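# Move the bone from the tray onto the table

## Task

Lift the bone out of the tray and set it down on the table next to the tray, while the apple, the ball and the root all stay inside the tray.

## Robot and tools

Robot: two arms on one table, left_arm (on the +y side of the scene, base near (+0.028, +0.292, +0.012) m) and right_arm (base near (+0.049, -0.374, +0.042) m). Each ends in a five-finger hand: right_arm has a right hand, left_arm a mirrored left hand. Arm names do not match image sides.

Frames: the scene frame has its origin at table-top height midway between the arms' nominal bases, +z up, +x out over the table. Hand positions, quaternions (wxyz), targets and offsets are all in each arm's own base frame; fixed cameras and the table use the scene frame. Each arm has a hand point about 0.05 m in front of its palm. Its +z runs along the straight fingers, +y out of the palm, +x across the palm away from the thumb on the right hand and toward the thumb on the left hand. Straight fingertips sit roughly 0.06-0.07 m past the point along +z and 0.06 m behind it along -y. A wrist bracket on the little-finger side can strike things.

A row is 28 numbers, each in [-1, 1], always covering both arms: left dx, dy, dz, rx, ry, rz; left grasp a, b, c, 0, 0, 0; left force_limit, speed; then the same 14 for the right arm. The six pose numbers are offsets, not poses: they are measured from that arm's Hand target at the start of the action (or move), along its base axes, with 1.0 = 0.6 m for dx/dy/dz and 1.0 = 180 degrees for rx/ry/rz (a rotation vector, turning about the Hand target's position). All six at 0 means hold the current Hand target. Repeating an offset moves the arm again.

Hand numbers: a curls index and middle and bends the thumb; b curls ring and little; c swings the thumb in front of the palm. The last three of the six hand places must be exactly 0. All three at 0 opens the hand. To keep a hand unchanged or hold a grip, resend its last a, b, c (0s if none sent). With c = 1, the hand wraps objects about 0.035-0.065 m thick; raising a toward about 0.5-0.75 brings index, middle and thumb tips together near the hand point. force_limit maps -1..+1 to about 0-10 N fingertip force (15 N for thumb motors) at which a closing motor halts. speed rises linearly from near zero at -1 to full at +0.48; use -0.94 or lower for a soft grip. To loosen, send a more open value; to squeeze, raise force_limit and send a more closed value.

Tools:
- execute_actions(actions, cameras): actions is a list of actions; each action is a list of up to 15 rows, one per 1/30 s step, and a short action repeats its final row to fill 0.5 s. Each row counts from the action's starting Hand target. cameras picks images by name, ["all"] or []; by default images come only when actions is empty.
- move(target, speed, blend, blocking, cameras): target is one 28-number row or a list of up to 15 rows; every row's offsets count from the same starting Hand targets. speed is path top speed in m/s (0.002-4.3, default 0.25; turns up to twice that in rad/s), one value or one per target. blend (m) rounds corners between listed targets; 0 stops at each. blocking=false returns after about 0.5 s while the move continues. Paths are straight, all finish together, cap at 10 s, and ignore obstacles and the other arm. The result adds a "move:" line: done, off_target, moving, held or fault, plus limits=paced (pose clipped) or limits=held (steps withheld).
- wait(seconds 0-10, cameras): let time pass holding commands.
- stop(cameras): brake a running move.
- zoom_image(camera, region): camera is cam_high, cam_left_wrist or cam_right_wrist; region [x0, y0, x1, y1] in pixels of the latest 896x504 image, at most 504 each way.
- show_instructions(): shows the reference pages.
- finished_scene(scene=1): ends the scene for good.

Results: end_effector_position (m) and end_effector_quat_wxyz per arm in its base frame; Hand target (the commanded pose after clipping, base of the next offsets); joint positions, velocities (may read "within noise"), torques (include arm weight, noisy); hand_measured, hand_stopped_by (moving, target, force, stalled, fault) and hand_load_n, each six values in motor order thumb_turn, thumb_bend, index, middle, ring, little; hand_force_limit, hand_speed; motor temperatures. A grip that slips shows as hand_load_n falling near 0. Executed calls also list some step positions.

Behaviour: the arm tracks loosely and often rests 1-3 cm (up to 5 cm) short, usually low; resending zeros or the missing offset closes the gap. Orientation commands are clipped to within 40 degrees of the current one per step. Avoid paths near an arm's own base. Heat builds from holding loads, stretching or pushing against unreachable poses; MOTOR HOT warns, and at 100 °C the arm drops for 30-60 s.

Avoid: dropping the bone or letting it fall far, releasing it while moving, fast impacts with the table or tray, knocking other fruit out of the tray, anything leaving the table (that fails the task), and any contact between the two hands or arms. Objects may occasionally be nudged by outside pushes. Time counts, so keep motions efficient and smooth.

Each tool is called after "Request:" as name(argument=value, ...), one argument or row to a line, values as JSON.

Reference images:

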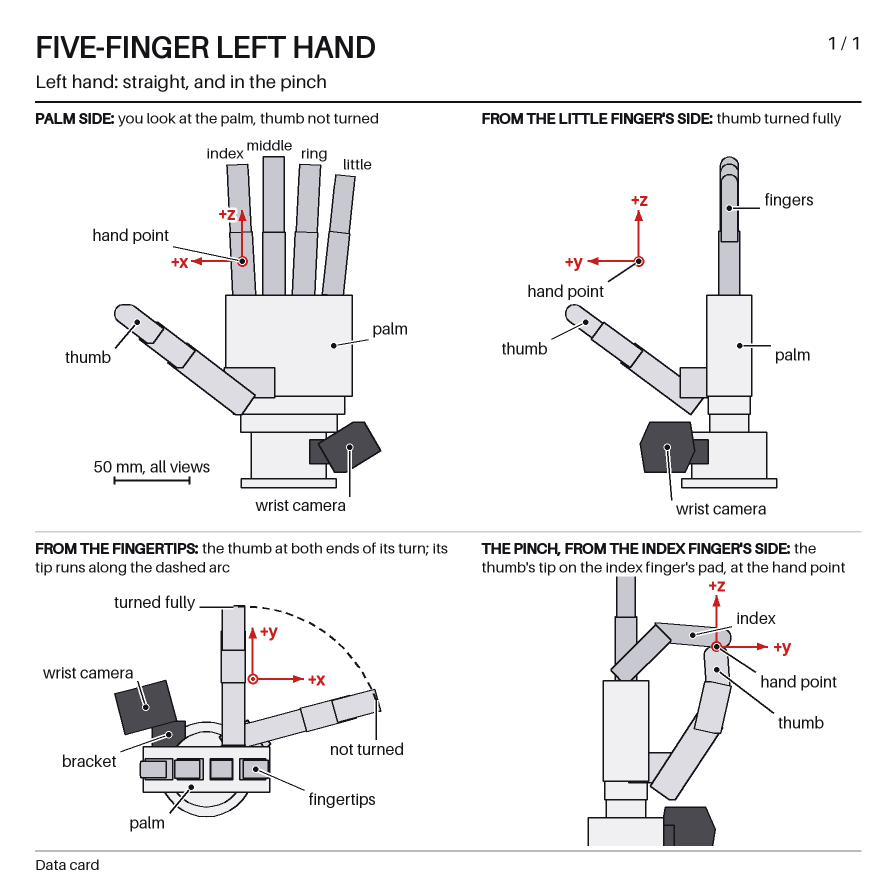

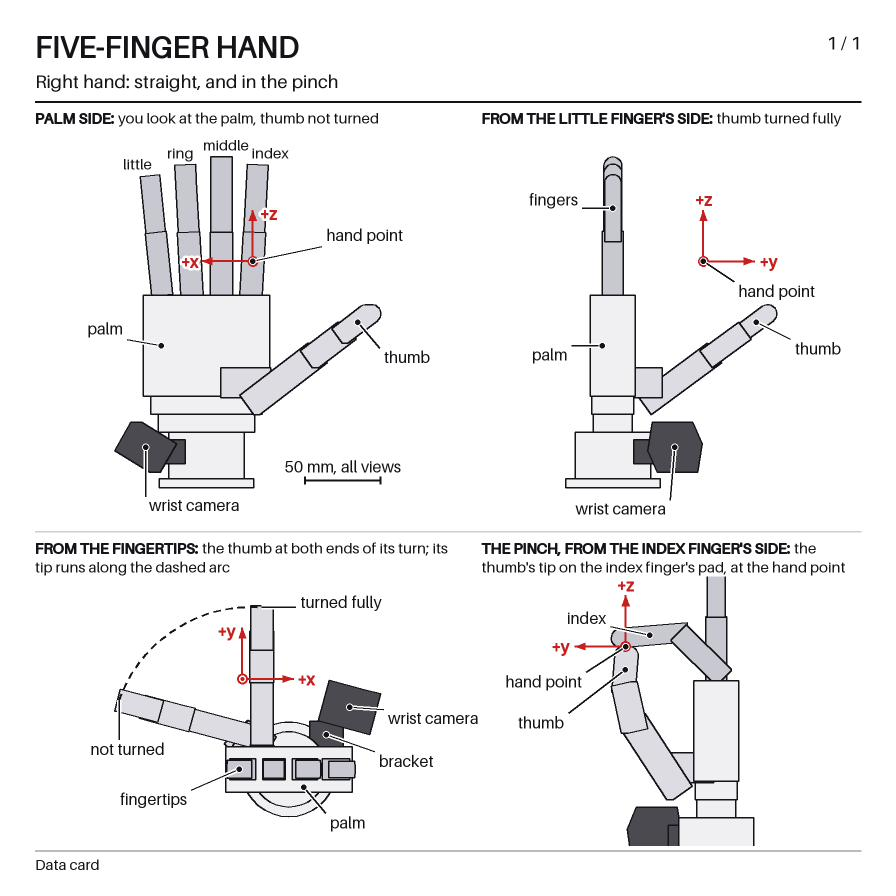

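## Session

Request:
execute_actions(
  actions=[],
)

Scene clock: 0.00 s.
left_arm: end_effector_position=(+0.6548, -0.2879, +0.1104) hand_measured=(-1.000, -1.000, -1.000, -1.000, -1.000, -1.000) hand_load_n=(+0.0, +0.0, +0.0, +0.0, +0.0, +0.0) hand_stopped_by=(target, target, target, target, target, target) hand_force_limit=0.00 hand_speed=-0.80 end_effector_quat_wxyz=(+0.604, +0.204, +0.696, -0.329) | right_arm: end_effector_position=(+0.4081, -0.0739, +0.1401) hand_measured=(-1.000, -1.000, -1.000, -1.000, -1.000, -1.000) hand_load_n=(+0.0, +0.0, +0.0, +0.0, +0.0, +0.0) hand_stopped_by=(target, target, target, target, target, target) hand_force_limit=0.00 hand_speed=-0.80 end_effector_quat_wxyz=(+0.337, -0.342, +0.628, -0.613)
Joint positions: left_arm=[-0.373 1.896 0.994 0.844 0.41 1.38] | right_arm=[0.02 1.093 0.225 0.842 0.589 0.018]
Joint velocities: within noise
Joint torques (N m): no reading
Motor temperatures (°C): left_arm=[34 29 34 27 32 28] | right_arm=[31 28 31 28 32 30]
Heat: left arm: hottest waist 34 °C; right arm: hottest wrist yaw 32 °C.
Hand target: left_arm +0.6613, -0.2904, +0.1209; +0.613, +0.205, +0.688, -0.330 | right_arm +0.4159, -0.0737, +0.1528; +0.346, -0.333, +0.623, -0.618

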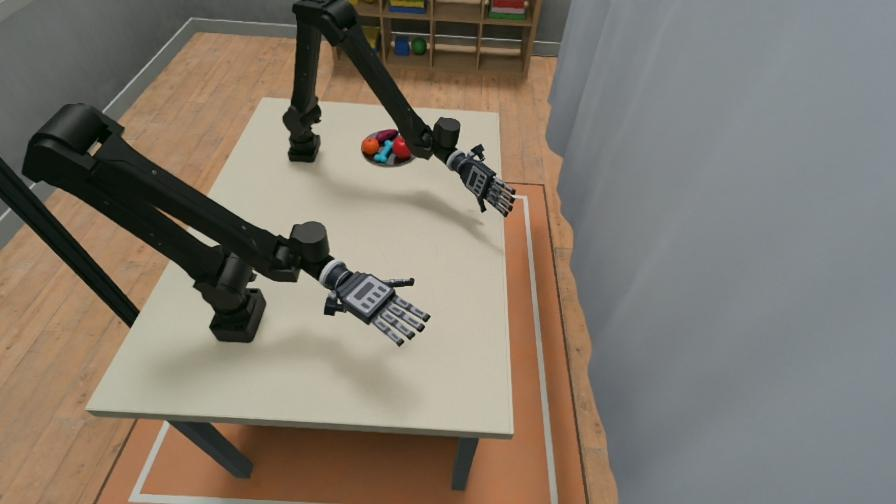

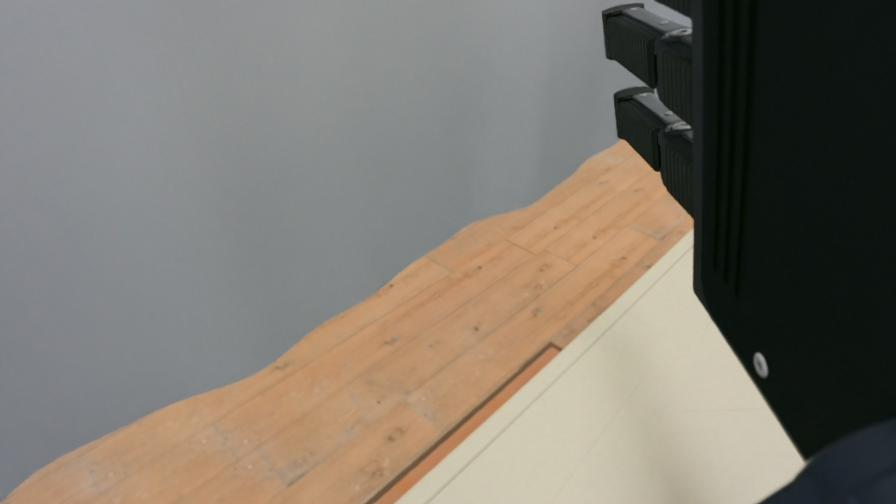

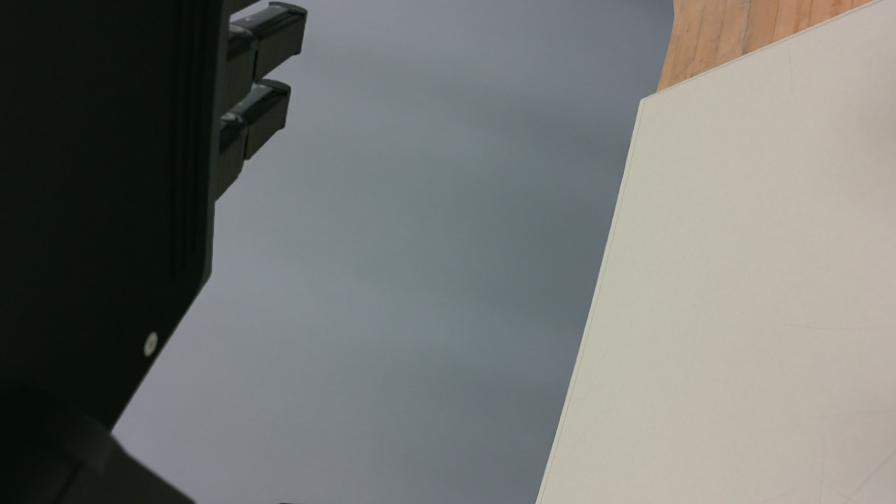

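Request:
zoom_image(
  camera="cam_high",
  region=[330, 100, 470, 190],
)

Scaled by 3.600 from the camera's 896x504 image, which has a finer 1280x720 frame.

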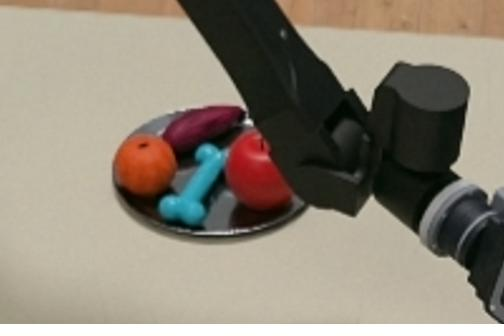

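Request:
move(
  target=[-0.102, 0.65, 0.22, 0, 0, 0.25, 0,0,0,0,0,0, 0, -0.8, 0,0,0,0,0,0, 0,0,0,0,0,0, 0, -0.8],
  speed=0.35,
)

Request:
move(
  target=[-0.60, 0.62, 0.1, 0, 0, 0.25, 0,0,0,0,0,0, 0, -0.8, 0,0,0,0,0,0, 0,0,0,0,0,0, 0, -0.8],
  speed=0.35,
  cameras=["all"],
)

Scene clock: 45.33 s.
left_arm: end_effector_position=(+0.5945, +0.0966, +0.2356) hand_measured=(-1.000, -1.000, -1.000, -1.000, -1.000, -1.000) hand_load_n=(+0.0, +0.0, +0.0, +0.0, +0.0, +0.0) hand_stopped_by=(target, target, target, target, target, target) hand_force_limit=0.00 hand_speed=-0.80 end_effector_quat_wxyz=(+0.683, -0.070, +0.724, -0.069) | right_arm: end_effector_position=(+0.4081, -0.0739, +0.1401) hand_measured=(-1.000, -1.000, -1.000, -1.000, -1.000, -1.000) hand_load_n=(+0.0, +0.0, +0.0, +0.0, +0.0, +0.0) hand_stopped_by=(target, target, target, target, target, target) hand_force_limit=0.00 hand_speed=-0.80 end_effector_quat_wxyz=(+0.337, -0.342, +0.628, -0.613)
Joint positions: left_arm=[0.111 1.39 0.769 0.564 0.114 1.38] | right_arm=[0.02 1.093 0.225 0.842 0.589 0.018]
Joint torques (N m): left_arm=[2.32 -11.99 11.99 2.36 -0.13 -0.15] | right_arm=[-0.38 -3.6 8.69 2.25 0.06 0.08]
Heat: left arm: hottest elbow 37 °C; right arm: hottest elbow 33 °C.
Hand target: left_arm +0.6001, +0.0997, +0.2530; +0.692, -0.074, +0.714, -0.071 | right_arm +0.4159, -0.0737, +0.1528; +0.346, -0.333, +0.623, -0.618
Off the commanded pose: left_arm 0.018 m, 2 deg | right_arm 0.015 m, 2 deg.
move: off_target (left_arm, right_arm)

Scene clock: 47.53 s.
left_arm: end_effector_position=(+0.2367, +0.4582, +0.2873) hand_measured=(-1.000, -1.000, -1.000, -1.000, -1.000, -1.000) hand_load_n=(+0.0, +0.0, +0.0, +0.0, +0.0, +0.0) hand_stopped_by=(target, target, target, target, target, target) hand_force_limit=0.00 hand_speed=-0.80 end_effector_quat_wxyz=(+0.656, -0.349, +0.641, +0.192) | right_arm: end_effector_position=(+0.4081, -0.0739, +0.1401) hand_measured=(-1.000, -1.000, -1.000, -1.000, -1.000, -1.000) hand_load_n=(+0.0, +0.0, +0.0, +0.0, +0.0, +0.0) hand_stopped_by=(target, target, target, target, target, target) hand_force_limit=0.00 hand_speed=-0.80 end_effector_quat_wxyz=(+0.337, -0.342, +0.628, -0.613)
Joint positions: left_arm=[1.123 1.044 0.658 0.317 0.339 1.38] | right_arm=[0.02 1.093 0.225 0.842 0.589 0.018]
Joint torques (N m): left_arm=[2.43 -6.18 15.31 2.5 0.04 -0.08] | right_arm=[-0.38 -3.6 8.7 2.24 0.05 0.08]
Heat: left arm: hottest elbow 38 °C; right arm: hottest elbow 33 °C.
Hand target: left_arm +0.2402, +0.4717, +0.3131; +0.667, -0.341, +0.632, +0.200 | right_arm +0.4159, -0.0737, +0.1528; +0.346, -0.333, +0.623, -0.618
Off the commanded pose: left_arm 0.029 m, 2 deg | right_arm 0.015 m, 2 deg.
move: off_target (left_arm, right_arm)
camera_calibration:
cam_left_wrist: T_world_to_cam=[[0.687974, -0.723454, -0.0575034, 0.18348], [-0.476738, -0.390771, -0.787413, 0.512048], [0.547186, 0.569134, -0.613738, -0.100234], [0, 0, 0, 1]] pos_world=[0.17273, 0.38988, 0.352227]

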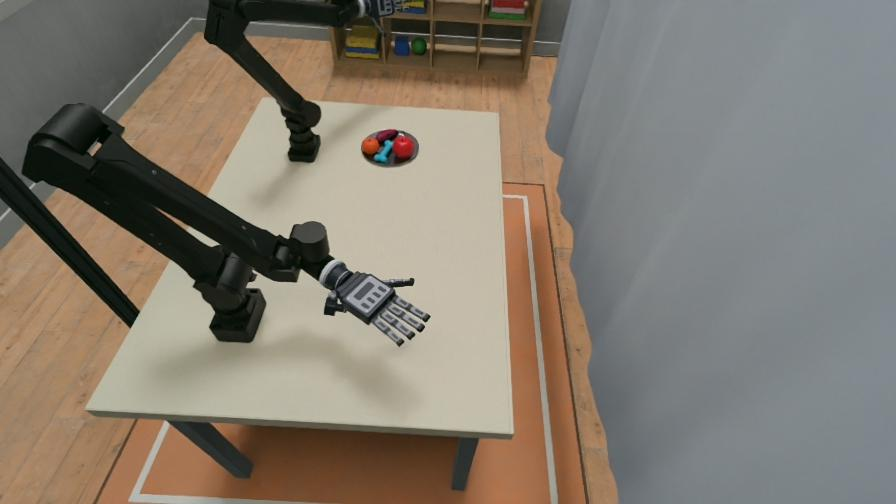

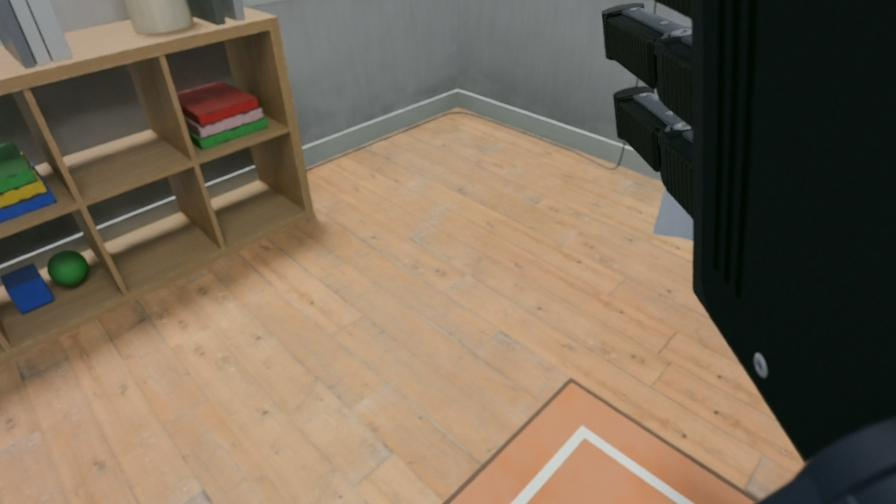

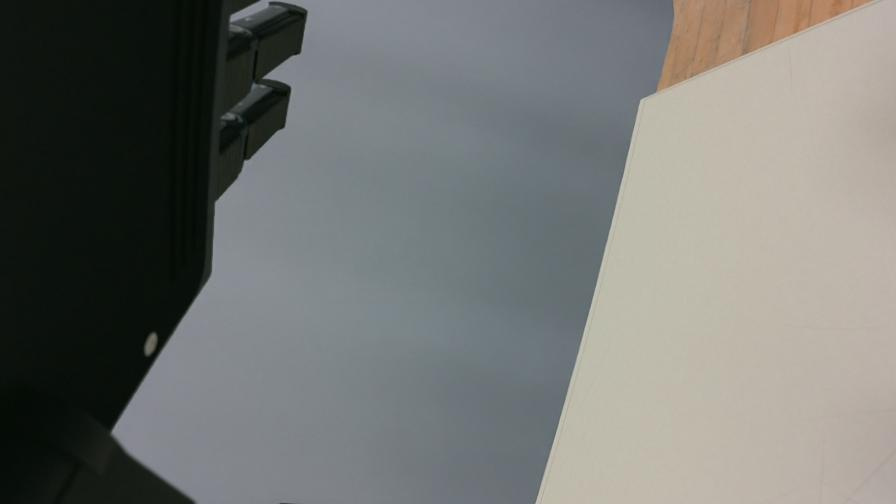

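Request:
zoom_image(
  camera="cam_high",
  region=[350, 118, 430, 173],
)

Scaled by 6.300 from the camera's 896x504 image, which has a finer 1280x720 frame.

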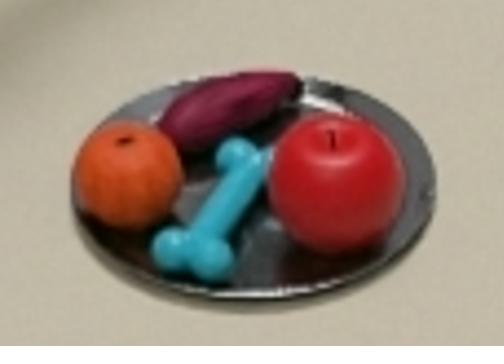

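Request:
move(
  target=[-0.478, 0.398, -0.105, 0, 0, 0.167, 0,0,0,0,0,0, 0, -0.8, 0.0, 0.623, 0.13, 0.036, 0.1, 0.062, 0,0,0,0,0,0, 0, -0.8],
  speed=0.3,
  cameras=["cam_high", "cam_right_wrist"],
)

Scene clock: 89.77 s.
left_arm: end_effector_position=(-0.0433, +0.6936, +0.2304) hand_measured=(-1.000, -1.000, -1.000, -1.000, -1.000, -1.000) hand_load_n=(+0.0, +0.0, +0.0, +0.0, +0.0, +0.0) hand_stopped_by=(target, target, target, target, target, target) hand_force_limit=0.00 hand_speed=-0.80 end_effector_quat_wxyz=(+0.583, -0.505, +0.530, +0.352) | right_arm: end_effector_position=(+0.4028, +0.2863, +0.2077) hand_measured=(-1.000, -1.000, -1.000, -1.000, -1.000, -1.000) hand_load_n=(-0.5, +0.0, +0.0, -0.5, +0.0, +0.0) hand_stopped_by=(target, target, target, target, target, target) hand_force_limit=0.00 hand_speed=-0.80 end_effector_quat_wxyz=(+0.304, -0.480, +0.660, -0.492)
Joint positions: left_arm=[1.658 1.615 1.025 0.513 0.352 1.38] | right_arm=[0.93 1.336 1.007 -0.621 1.153 0.832]
Joint torques (N m): left_arm=[2.14 -13.22 14.02 3.3 -0.23 -0.08] | right_arm=[-0.79 -7.53 13.98 0.8 0.69 0.16]
Motor temperatures (°C): left_arm=[33 30 45 27 30 28] | right_arm=[31 28 34 28 31 30]
Heat: left arm: hottest elbow 45 °C; right arm: hottest elbow 34 °C.
Hand target: left_arm -0.0467, +0.7105, +0.2500; +0.592, -0.494, +0.522, +0.366 | right_arm +0.4158, +0.3002, +0.2306; +0.320, -0.464, +0.668, -0.486
Off the commanded pose: left_arm 0.026 m, 2 deg | right_arm 0.030 m, 3 deg.
move: off_target (left_arm, right_arm)
camera_calibration:
cam_right_wrist: T_world_to_cam=[[-0.431783, -0.223305, -0.873898, 0.417297], [-0.280117, 0.954161, -0.105412, -0.139494], [0.857378, 0.199279, -0.474542, -0.190188], [0, 0, 0, 1]] pos_world=[0.30417, 0.264184, 0.259719]
Images, in order (width x height): cam_high 896x504, cam_right_wrist 896x504.

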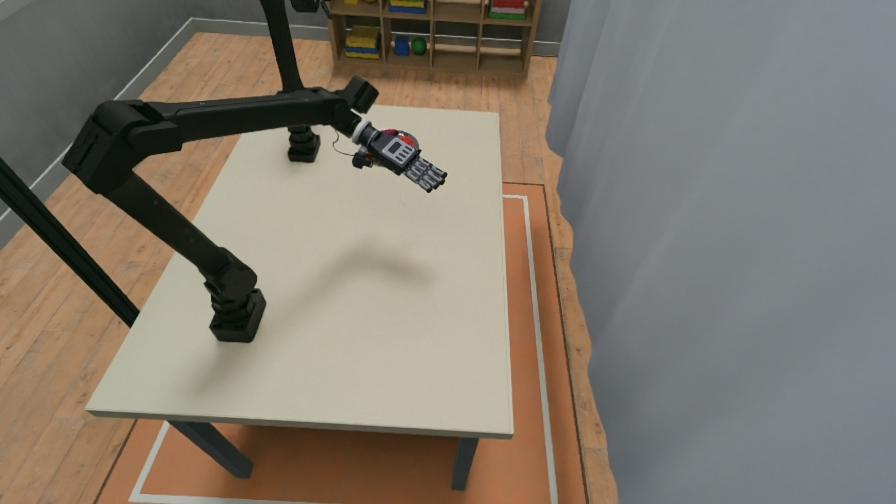

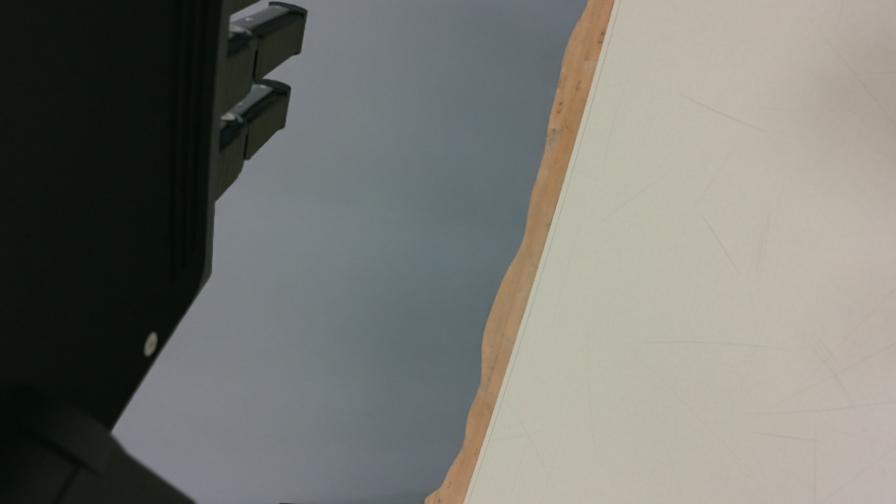

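Request:
move(
  target=[0,0,0,0,0,0, 0,0,0,0,0,0, 0, -0.8, -0.285, 0.566, -0.151, 0.036, 0.1006, 0.0615, 0,0,1,0,0,0, 0, -0.5],
  speed=0.25,
  cameras=["cam_high", "cam_right_wrist"],
)

Scene clock: 95.83 s.
left_arm: end_effector_position=(-0.0433, +0.6936, +0.2304) hand_measured=(-1.000, -1.000, -1.000, -1.000, -1.000, -1.000) hand_load_n=(+0.0, +0.0, +0.0, +0.0, +0.0, +0.5) hand_stopped_by=(target, target, target, target, target, target) hand_force_limit=0.00 hand_speed=-0.80 end_effector_quat_wxyz=(+0.583, -0.505, +0.530, +0.352) | right_arm: end_effector_position=(+0.2418, +0.6233, +0.1258) hand_measured=(+1.000, -0.650, -1.000, -1.000, -1.000, -1.000) hand_load_n=(+0.0, +0.0, +0.0, +0.0, +0.0, +0.0) hand_stopped_by=(target, target, target, target, target, target) hand_force_limit=0.00 hand_speed=-0.50 end_effector_quat_wxyz=(+0.270, -0.587, +0.680, -0.346)
Joint positions: left_arm=[1.658 1.615 1.025 0.513 0.352 1.38] | right_arm=[1.375 2.045 1.864 -1.392 0.909 1.523]
Joint torques (N m): left_arm=[2.02 -13.22 14.02 3.32 -0.23 -0.08] | right_arm=[-0.21 -15.79 13.27 -0.06 0.73 0.12]
Heat: left arm: hottest elbow 47 °C; right arm: hottest elbow 36 °C.
Hand target: left_arm -0.0467, +0.7105, +0.2500; +0.592, -0.494, +0.522, +0.366 | right_arm +0.2449, +0.6397, +0.1401; +0.282, -0.578, +0.688, -0.335
Off the commanded pose: left_arm 0.026 m, 2 deg | right_arm 0.022 m, 2 deg.
move: off_target (left_arm, right_arm)
camera_calibration:
cam_right_wrist: T_world_to_cam=[[-0.640047, -0.225721, -0.734432, 0.38582], [-0.444398, 0.888519, 0.114208, -0.461773], [0.626778, 0.399479, -0.669004, -0.202797], [0, 0, 0, 1]] pos_world=[0.16884, 0.578395, 0.200425]
Images, in order (width x height): cam_high 896x504, cam_right_wrist 896x504.

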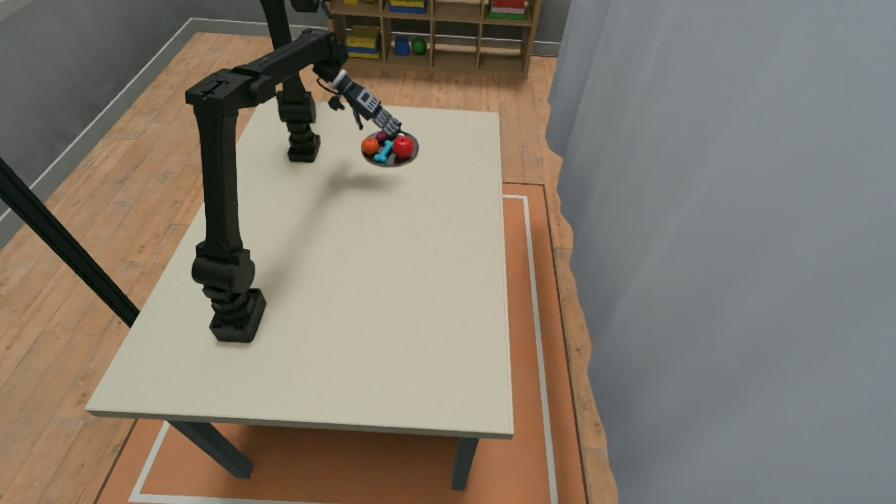

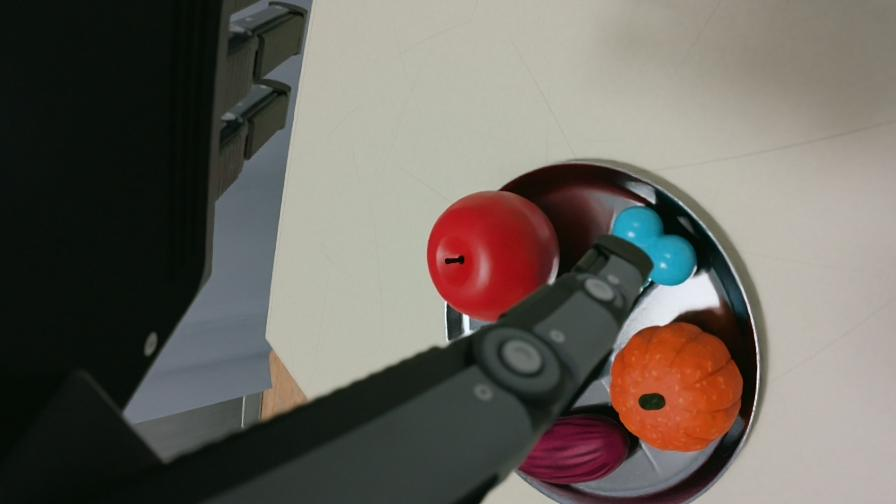

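Request:
move(
  target=[0,0,0,0,0,0, 0,0,0,0,0,0, 0, -0.8, 0.007, 0.059, -0.0935, -0.006, -0.0328, -0.0223, 0.25,0,1,0,0,0, 0, -0.5],
  speed=0.12,
  cameras=["cam_high", "cam_right_wrist"],
)

Request:
zoom_image(
  camera="cam_right_wrist",
  region=[392, 0, 896, 504],
)

Scene clock: 116.37 s.
left_arm: end_effector_position=(-0.0433, +0.6936, +0.2304) hand_measured=(-1.000, -1.000, -1.000, -1.000, -1.000, -1.000) hand_load_n=(+0.0, +0.0, -0.5, +0.0, +0.0, +0.0) hand_stopped_by=(target, target, target, target, target, target) hand_force_limit=0.00 hand_speed=-0.80 end_effector_quat_wxyz=(+0.583, -0.505, +0.530, +0.352) | right_arm: end_effector_position=(+0.2493, +0.6583, +0.0693) hand_measured=(+1.000, -0.462, -0.500, -0.650, -0.962, -1.000) hand_load_n=(+0.0, +0.0, +0.0, +0.0, +0.0, +0.0) hand_stopped_by=(target, target, target, target, target, target) hand_force_limit=0.00 hand_speed=-0.50 end_effector_quat_wxyz=(+0.285, -0.547, +0.683, -0.392)
Joint positions: left_arm=[1.658 1.615 1.025 0.513 0.352 1.38] | right_arm=[1.401 2.257 2.039 -1.506 1.004 1.707]
Joint torques (N m): left_arm=[2.02 -13.16 14.01 3.32 -0.23 -0.07] | right_arm=[0.21 -17.9 12.85 -0.27 1 0.14]
Motor temperatures (°C): left_arm=[33 31 52 28 30 27] | right_arm=[31 29 39 28 31 30]
Heat: left arm: hottest elbow 52 °C; right arm: hottest elbow 39 °C.
Hand target: left_arm -0.0467, +0.7105, +0.2500; +0.592, -0.494, +0.522, +0.366 | right_arm +0.2490, +0.6752, +0.0840; +0.300, -0.538, +0.690, -0.381
Off the commanded pose: left_arm 0.026 m, 2 deg | right_arm 0.022 m, 2 deg.
move: off_target (left_arm, right_arm)
camera_calibration:
cam_right_wrist: T_world_to_cam=[[-0.578452, -0.196957, -0.791582, 0.326715], [-0.387434, 0.920307, 0.0541336, -0.514119], [0.717836, 0.338, -0.608661, -0.24561], [0, 0, 0, 1]] pos_world=[0.166109, 0.620512, 0.13696]
Images, in order (width x height): cam_high 896x504, cam_right_wrist 896x504.

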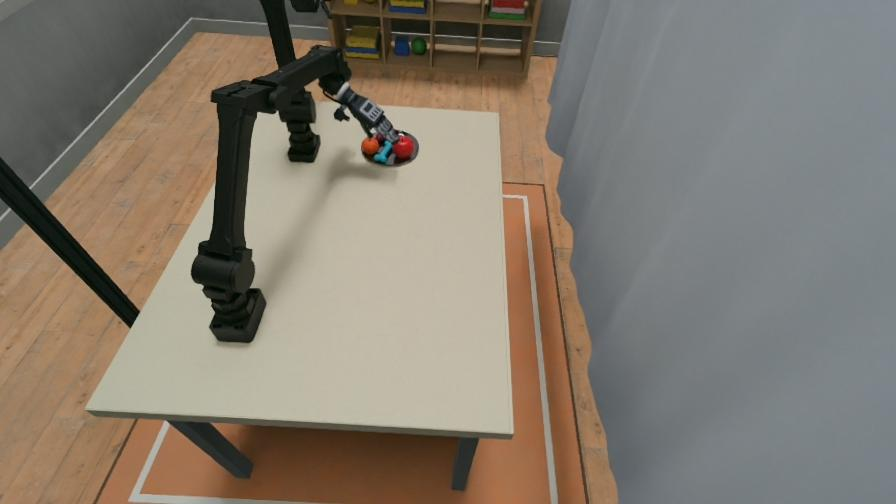

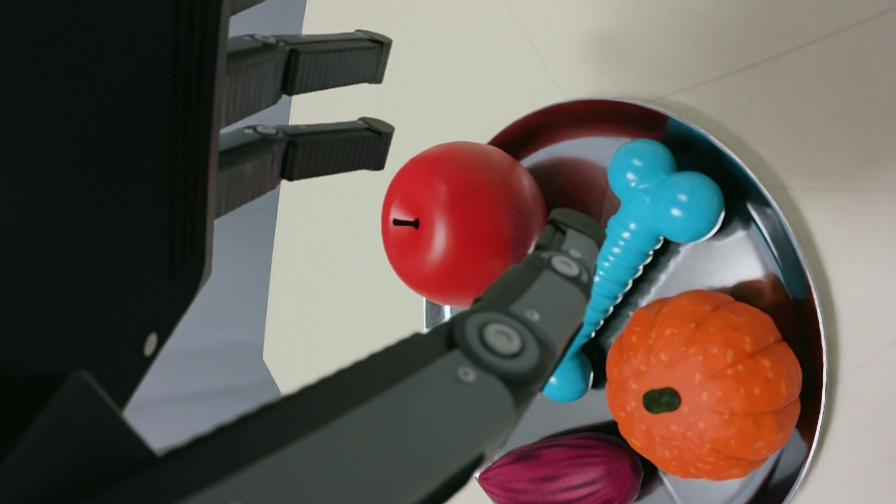

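Scaled by 1.000.

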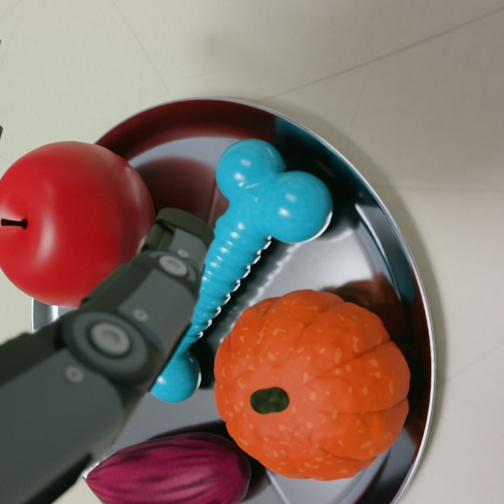

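Request:
move(
  target=[0,0,0,0,0,0, 0,0,0,0,0,0, 0, -0.8, -0.005, -0.003, -0.083, 0, 0, 0, 0.25,0,1,0,0,0, 0, -0.5],
  speed=0.1,
  cameras=["cam_right_wrist"],
)

Scene clock: 123.53 s.
left_arm: end_effector_position=(-0.0433, +0.6936, +0.2304) hand_measured=(-1.000, -1.000, -1.000, -1.000, -1.000, -1.000) hand_load_n=(+0.0, +0.0, +0.0, +0.0, +0.0, +0.0) hand_stopped_by=(target, target, target, target, target, target) hand_force_limit=0.00 hand_speed=-0.80 end_effector_quat_wxyz=(+0.583, -0.505, +0.530, +0.352) | right_arm: end_effector_position=(+0.2516, +0.6703, +0.0421) hand_measured=(+1.000, -0.462, -0.500, -0.650, -0.962, -1.000) hand_load_n=(+0.0, +0.0, +0.0, +0.0, +0.0, +0.0) hand_stopped_by=(target, target, target, target, target, target) hand_force_limit=0.00 hand_speed=-0.50 end_effector_quat_wxyz=(+0.296, -0.538, +0.691, -0.382)
Joint positions: left_arm=[1.658 1.615 1.025 0.513 0.352 1.38] | right_arm=[1.401 2.295 2.032 -1.433 1.004 1.717]
Joint torques (N m): left_arm=[2.02 -13.1 14.02 3.33 -0.23 -0.07] | right_arm=[0.5 -17.96 7.46 0.69 0.99 0.15]
Heat: left arm: hottest elbow 52 °C; right arm: hottest elbow 39 °C.
Hand target: left_arm -0.0467, +0.7105, +0.2500; +0.592, -0.494, +0.522, +0.366 | right_arm +0.2460, +0.6733, +0.0343; +0.300, -0.538, +0.690, -0.381
Off the commanded pose: left_arm 0.026 m, 2 deg | right_arm 0.010 m, 0 deg.
move: off_target (left_arm)
camera_calibration:
cam_right_wrist: T_world_to_cam=[[-0.573844, -0.164607, -0.802251, 0.28647], [-0.382762, 0.919925, 0.0850354, -0.525019], [0.724014, 0.355869, -0.590899, -0.282151], [0, 0, 0, 1]] pos_world=[0.167713, 0.630542, 0.107743]
Images, in order (width x height): cam_right_wrist 896x504.

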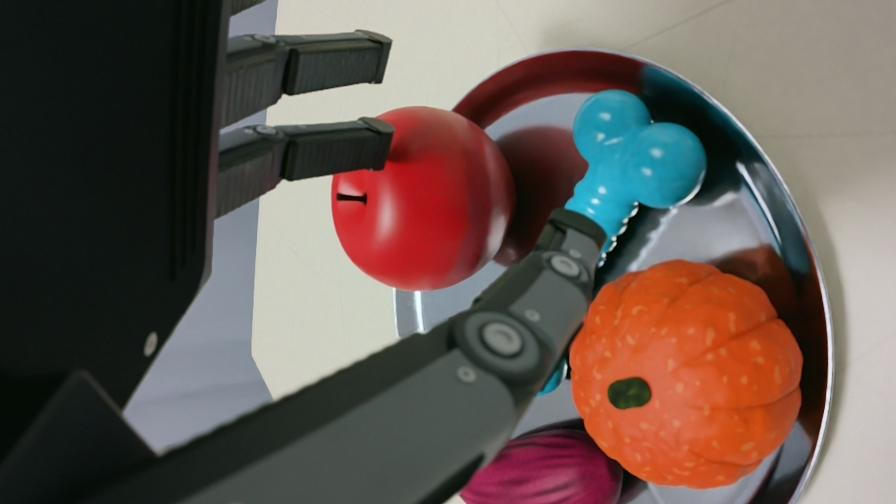

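Request:
move(
  target=[0,0,0,0,0,0, 0,0,0,0,0,0, 0, -0.8, -0.0067, -0.024, -0.0363, 0, 0, 0, 0.25,0,1,0,0,0, 0, -0.5],
  speed=0.08,
  cameras=["cam_right_wrist"],
)

Scene clock: 127.63 s.
left_arm: end_effector_position=(-0.0433, +0.6936, +0.2304) hand_measured=(-1.000, -1.000, -1.000, -1.000, -1.000, -1.000) hand_load_n=(+0.0, +0.0, +0.0, +0.0, +0.0, +0.0) hand_stopped_by=(target, target, target, target, target, target) hand_force_limit=0.00 hand_speed=-0.80 end_effector_quat_wxyz=(+0.583, -0.505, +0.530, +0.352) | right_arm: end_effector_position=(+0.2465, +0.6564, +0.0107) hand_measured=(+1.000, -0.462, -0.500, -0.650, -0.962, -1.000) hand_load_n=(+0.0, +0.0, +0.0, +0.0, +0.0, +0.0) hand_stopped_by=(target, target, target, target, target, target) hand_force_limit=0.00 hand_speed=-0.50 end_effector_quat_wxyz=(+0.294, -0.539, +0.688, -0.386)
Joint positions: left_arm=[1.658 1.615 1.025 0.513 0.352 1.38] | right_arm=[1.406 2.29 1.935 -1.359 1.008 1.727]
Joint torques (N m): left_arm=[2.14 -13.16 14.04 3.3 -0.24 -0.08] | right_arm=[0.32 -19.19 6.99 0.54 0.79 0.11]
Heat: left arm: hottest elbow 53 °C; right arm: hottest elbow 39 °C.
Hand target: left_arm -0.0467, +0.7105, +0.2500; +0.592, -0.494, +0.522, +0.366 | right_arm +0.2420, +0.6589, +0.0124; +0.300, -0.538, +0.690, -0.381
Off the commanded pose: left_arm 0.026 m, 2 deg | right_arm 0.006 m, 1 deg.
move: off_target (left_arm)
camera_calibration:
cam_right_wrist: T_world_to_cam=[[-0.571597, -0.173202, -0.802046, 0.261123], [-0.38331, 0.920621, 0.0743658, -0.511628], [0.7255, 0.349939, -0.592614, -0.288588], [0, 0, 0, 1]] pos_world=[0.162516, 0.617231, 0.0764586]
Images, in order (width x height): cam_right_wrist 896x504.

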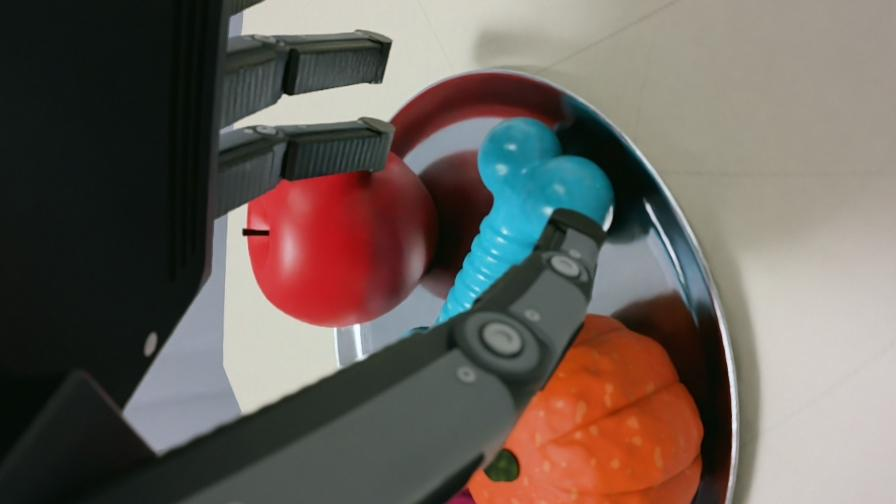

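Request:
move(
  target=[0,0,0,0,0,0, 0,0,0,0,0,0, 0, -0.8, -0.0017, 0.0, -0.0437, 0, 0, 0, 0.25,0,1,0,0,0, 0, -0.5],
  speed=0.05,
  cameras=["cam_right_wrist", "cam_high"],
)

Request:
zoom_image(
  camera="cam_high",
  region=[340, 90, 440, 180],
)

Scene clock: 134.53 s.
left_arm: end_effector_position=(-0.0433, +0.6936, +0.2304) hand_measured=(-1.000, -1.000, -1.000, -1.000, -1.000, -1.000) hand_load_n=(+0.0, +0.0, +0.0, +0.0, +0.0, +0.0) hand_stopped_by=(target, target, target, target, target, target) hand_force_limit=0.00 hand_speed=-0.80 end_effector_quat_wxyz=(+0.583, -0.505, +0.530, +0.352) | right_arm: end_effector_position=(+0.2468, +0.6580, -0.0030) hand_measured=(+1.000, -0.462, -0.500, -0.650, -0.962, -1.000) hand_load_n=(+0.0, +0.0, +0.0, +0.0, +0.0, +0.0) hand_stopped_by=(target, target, target, target, target, target) hand_force_limit=0.00 hand_speed=-0.50 end_effector_quat_wxyz=(+0.300, -0.536, +0.691, -0.381)
Joint positions: left_arm=[1.658 1.615 1.025 0.513 0.352 1.38] | right_arm=[1.406 2.299 1.913 -1.312 1.008 1.727]
Joint torques (N m): left_arm=[2.2 -13.22 14.02 3.33 -0.23 -0.08] | right_arm=[0.44 -17.73 7.01 0.59 0.79 0.13]
Heat: left arm: hottest elbow 53 °C; right arm: hottest elbow 38 °C.
Hand target: left_arm -0.0467, +0.7105, +0.2500; +0.592, -0.494, +0.522, +0.366 | right_arm +0.2410, +0.6590, -0.0137; +0.300, -0.538, +0.690, -0.381
Off the commanded pose: left_arm 0.026 m, 2 deg | right_arm 0.012 m, 0 deg.
move: off_target (left_arm, right_arm)
camera_calibration:
cam_right_wrist: T_world_to_cam=[[-0.569398, -0.160192, -0.806303, 0.24152], [-0.383526, 0.919309, 0.0881966, -0.511089], [0.727114, 0.359457, -0.58489, -0.304099], [0, 0, 0, 1]] pos_world=[0.162619, 0.617849, 0.0619507]
Images, in order (width x height): cam_high 896x504, cam_right_wrist 896x504.

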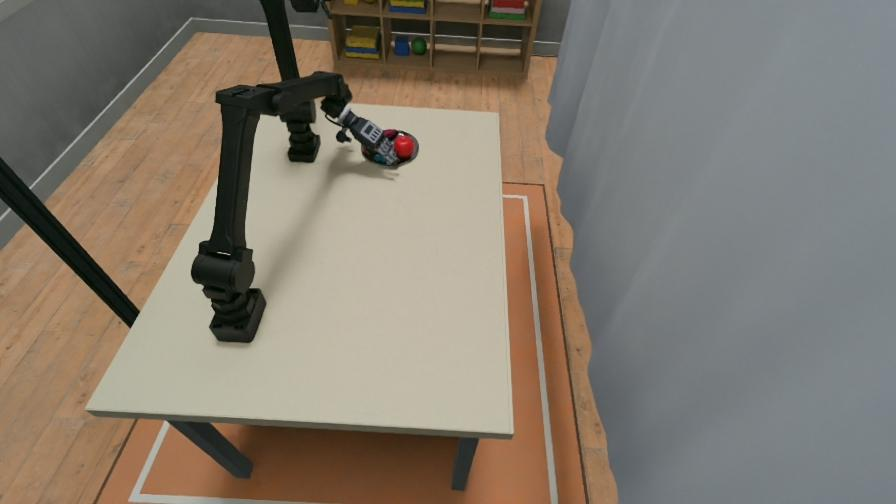

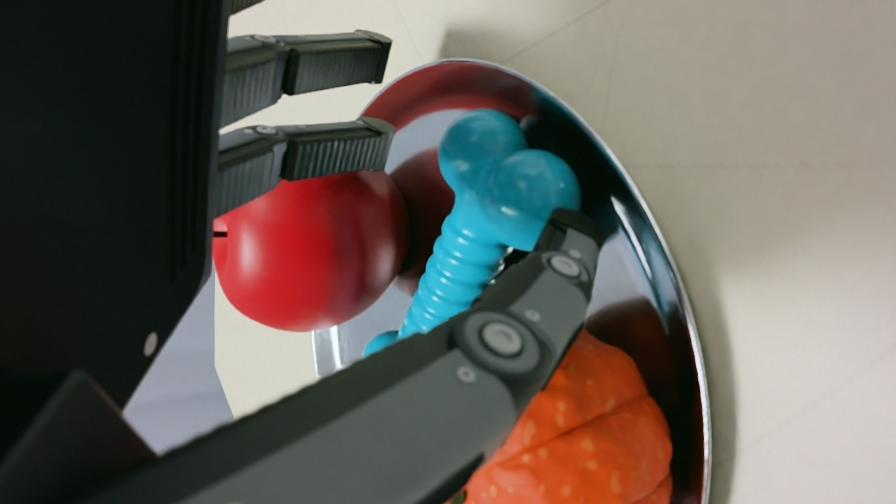

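Scaled by 5.040 from the camera's 896x504 image, which has a finer 1280x720 frame.

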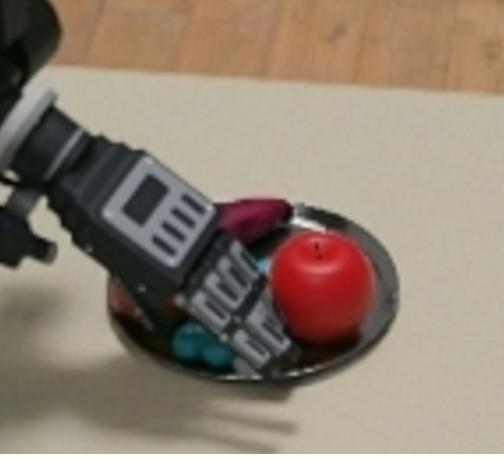

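Request:
move(
  target=[0,0,0,0,0,0, 0,0,0,0,0,0, 0, -0.8, -0.0017, -0.004, -0.01, 0, 0, 0, 0.25,0,1,0,0,0, 0, -0.5],
  speed=0.05,
  cameras=["cam_right_wrist"],
)

Scene clock: 137.33 s.
left_arm: end_effector_position=(-0.0433, +0.6936, +0.2304) hand_measured=(-1.000, -1.000, -1.000, -1.000, -1.000, -1.000) hand_load_n=(+0.0, +0.0, +0.0, +0.0, +0.0, +0.0) hand_stopped_by=(target, target, target, target, target, target) hand_force_limit=0.00 hand_speed=-0.80 end_effector_quat_wxyz=(+0.583, -0.505, +0.530, +0.352) | right_arm: end_effector_position=(+0.2464, +0.6558, -0.0082) hand_measured=(+1.000, -0.462, -0.500, -0.650, -0.962, -1.000) hand_load_n=(+0.0, +0.0, +0.0, +0.0, +0.0, +0.0) hand_stopped_by=(target, target, target, target, target, target) hand_force_limit=0.00 hand_speed=-0.50 end_effector_quat_wxyz=(+0.300, -0.536, +0.691, -0.381)
Joint positions: left_arm=[1.658 1.615 1.025 0.513 0.352 1.38] | right_arm=[1.406 2.299 1.898 -1.297 1.008 1.727]
Joint torques (N m): left_arm=[2.08 -13.22 14.02 3.33 -0.23 -0.07] | right_arm=[0.56 -17.67 6.87 0.69 0.78 0.15]
Heat: left arm: hottest elbow 54 °C; right arm: hottest elbow 38 °C.
Hand target: left_arm -0.0467, +0.7105, +0.2500; +0.592, -0.494, +0.522, +0.366 | right_arm +0.2400, +0.6566, -0.0197; +0.300, -0.538, +0.690, -0.381
Off the commanded pose: left_arm 0.026 m, 2 deg | right_arm 0.013 m, 0 deg.
move: off_target (left_arm, right_arm)
camera_calibration:
cam_right_wrist: T_world_to_cam=[[-0.569398, -0.160192, -0.806303, 0.236747], [-0.383526, 0.919309, 0.0881966, -0.508762], [0.727114, 0.359457, -0.58489, -0.306058], [0, 0, 0, 1]] pos_world=[0.162219, 0.615649, 0.0567507]
Images, in order (width x height): cam_right_wrist 896x504.

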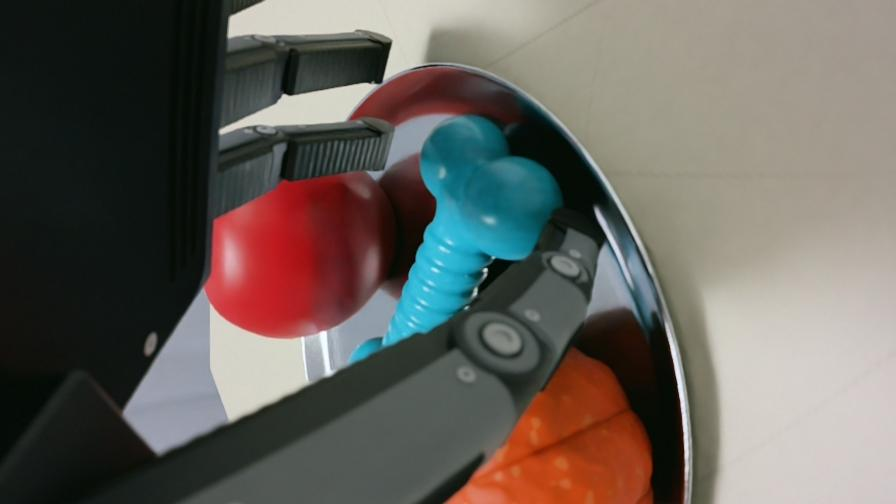

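Request:
move(
  target=[0,0,0,0,0,0, 0,0,0,0,0,0, 0, -0.8, -0.001, 0.0, -0.011, 0, 0, 0, 0.25,0,1,0,0,0, 0, -0.5],
  speed=0.05,
  cameras=["cam_right_wrist"],
)

Scene clock: 145.50 s.
left_arm: end_effector_position=(-0.0433, +0.6936, +0.2304) hand_measured=(-1.000, -1.000, -1.000, -1.000, -1.000, -1.000) hand_load_n=(+0.0, +0.0, +0.0, +0.0, -0.5, +0.0) hand_stopped_by=(target, target, target, target, target, target) hand_force_limit=0.00 hand_speed=-0.80 end_effector_quat_wxyz=(+0.583, -0.505, +0.530, +0.352) | right_arm: end_effector_position=(+0.2463, +0.6563, -0.0133) hand_measured=(+1.000, -0.462, -0.500, -0.650, -0.962, -1.000) hand_load_n=(+0.0, +0.0, +0.0, +0.0, +0.0, +0.0) hand_stopped_by=(target, target, target, target, target, target) hand_force_limit=0.00 hand_speed=-0.50 end_effector_quat_wxyz=(+0.301, -0.535, +0.692, -0.380)
Joint positions: left_arm=[1.658 1.615 1.025 0.513 0.352 1.38] | right_arm=[1.406 2.305 1.894 -1.286 1.008 1.729]
Joint torques (N m): left_arm=[2.08 -13.16 14.04 3.3 -0.23 -0.08] | right_arm=[0.85 -17.55 6.87 0.69 0.78 0.1]
Heat: left arm: hottest elbow 54 °C; right arm: hottest elbow 38 °C.
Hand target: left_arm -0.0467, +0.7105, +0.2500; +0.592, -0.494, +0.522, +0.366 | right_arm +0.2392, +0.6567, -0.0263; +0.300, -0.538, +0.690, -0.381
Off the commanded pose: left_arm 0.026 m, 2 deg | right_arm 0.015 m, 0 deg.
move: off_target (left_arm, right_arm)
camera_calibration:
cam_right_wrist: T_world_to_cam=[[-0.568961, -0.156917, -0.807255, 0.230288], [-0.382783, 0.919337, 0.0910856, -0.508926], [0.727847, 0.360828, -0.583132, -0.310234], [0, 0, 0, 1]] pos_world=[0.162019, 0.615951, 0.0513494]
Images, in order (width x height): cam_right_wrist 896x504.

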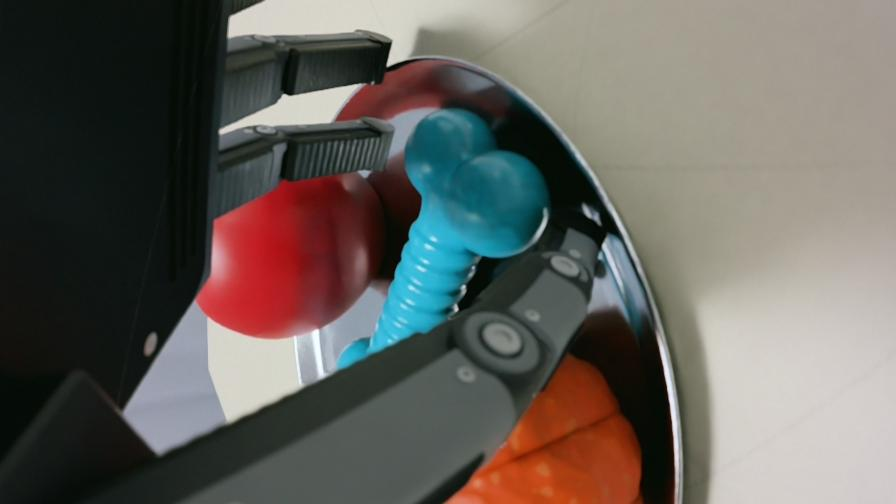

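Request:
move(
  target=[0,0,0,0,0,0, 0,0,0,0,0,0, 0, -0.8, 0, 0, 0, 0, 0, 0, 0.5,0,1,0,0,0, -0.6, -0.9],
  speed=0.05,
  cameras=["cam_right_wrist"],
)

Scene clock: 148.67 s.
left_arm: end_effector_position=(-0.0433, +0.6936, +0.2304) hand_measured=(-1.000, -1.000, -1.000, -1.000, -1.000, -1.000) hand_load_n=(+0.0, +0.5, +0.0, +0.0, +0.0, +0.0) hand_stopped_by=(target, target, target, target, target, target) hand_force_limit=0.00 hand_speed=-0.80 end_effector_quat_wxyz=(+0.583, -0.505, +0.530, +0.352) | right_arm: end_effector_position=(+0.2473, +0.6563, -0.0125) hand_measured=(+1.000, -0.316, -0.232, -0.586, -0.926, -1.000) hand_load_n=(+0.0, +3.0, +3.5, +1.5, +0.0, +0.0) hand_stopped_by=(target, force, force, force, target, target) hand_force_limit=-0.60 hand_speed=-0.90 end_effector_quat_wxyz=(+0.303, -0.534, +0.690, -0.382)
Joint positions: left_arm=[1.658 1.615 1.025 0.513 0.352 1.38] | right_arm=[1.406 2.305 1.894 -1.285 1.014 1.73]
Joint torques (N m): left_arm=[2.02 -13.16 14.04 3.32 -0.23 -0.08] | right_arm=[0.62 -17.49 6.83 0.59 0.5 0.14]
Heat: left arm: hottest elbow 54 °C; right arm: hottest elbow 38 °C.
Hand target: left_arm -0.0467, +0.7105, +0.2500; +0.592, -0.494, +0.522, +0.366 | right_arm +0.2392, +0.6566, -0.0262; +0.300, -0.538, +0.690, -0.381
Off the commanded pose: left_arm 0.026 m, 2 deg | right_arm 0.016 m, 1 deg.
move: off_target (left_arm, right_arm)
camera_calibration:
cam_right_wrist: T_world_to_cam=[[-0.563614, -0.157591, -0.810866, 0.230701], [-0.383963, 0.919121, 0.0882538, -0.50826], [0.731376, 0.361084, -0.578539, -0.311404], [0, 0, 0, 1]] pos_world=[0.162627, 0.615952, 0.0517641]
Images, in order (width x height): cam_right_wrist 896x504.

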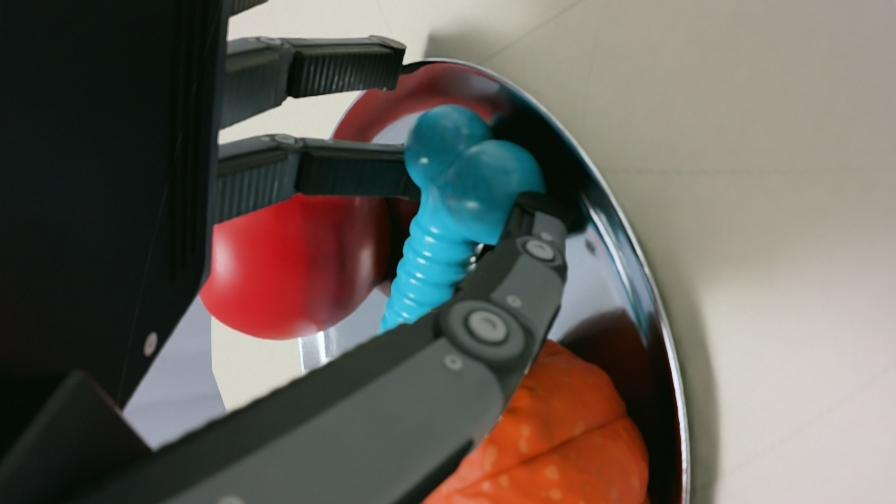

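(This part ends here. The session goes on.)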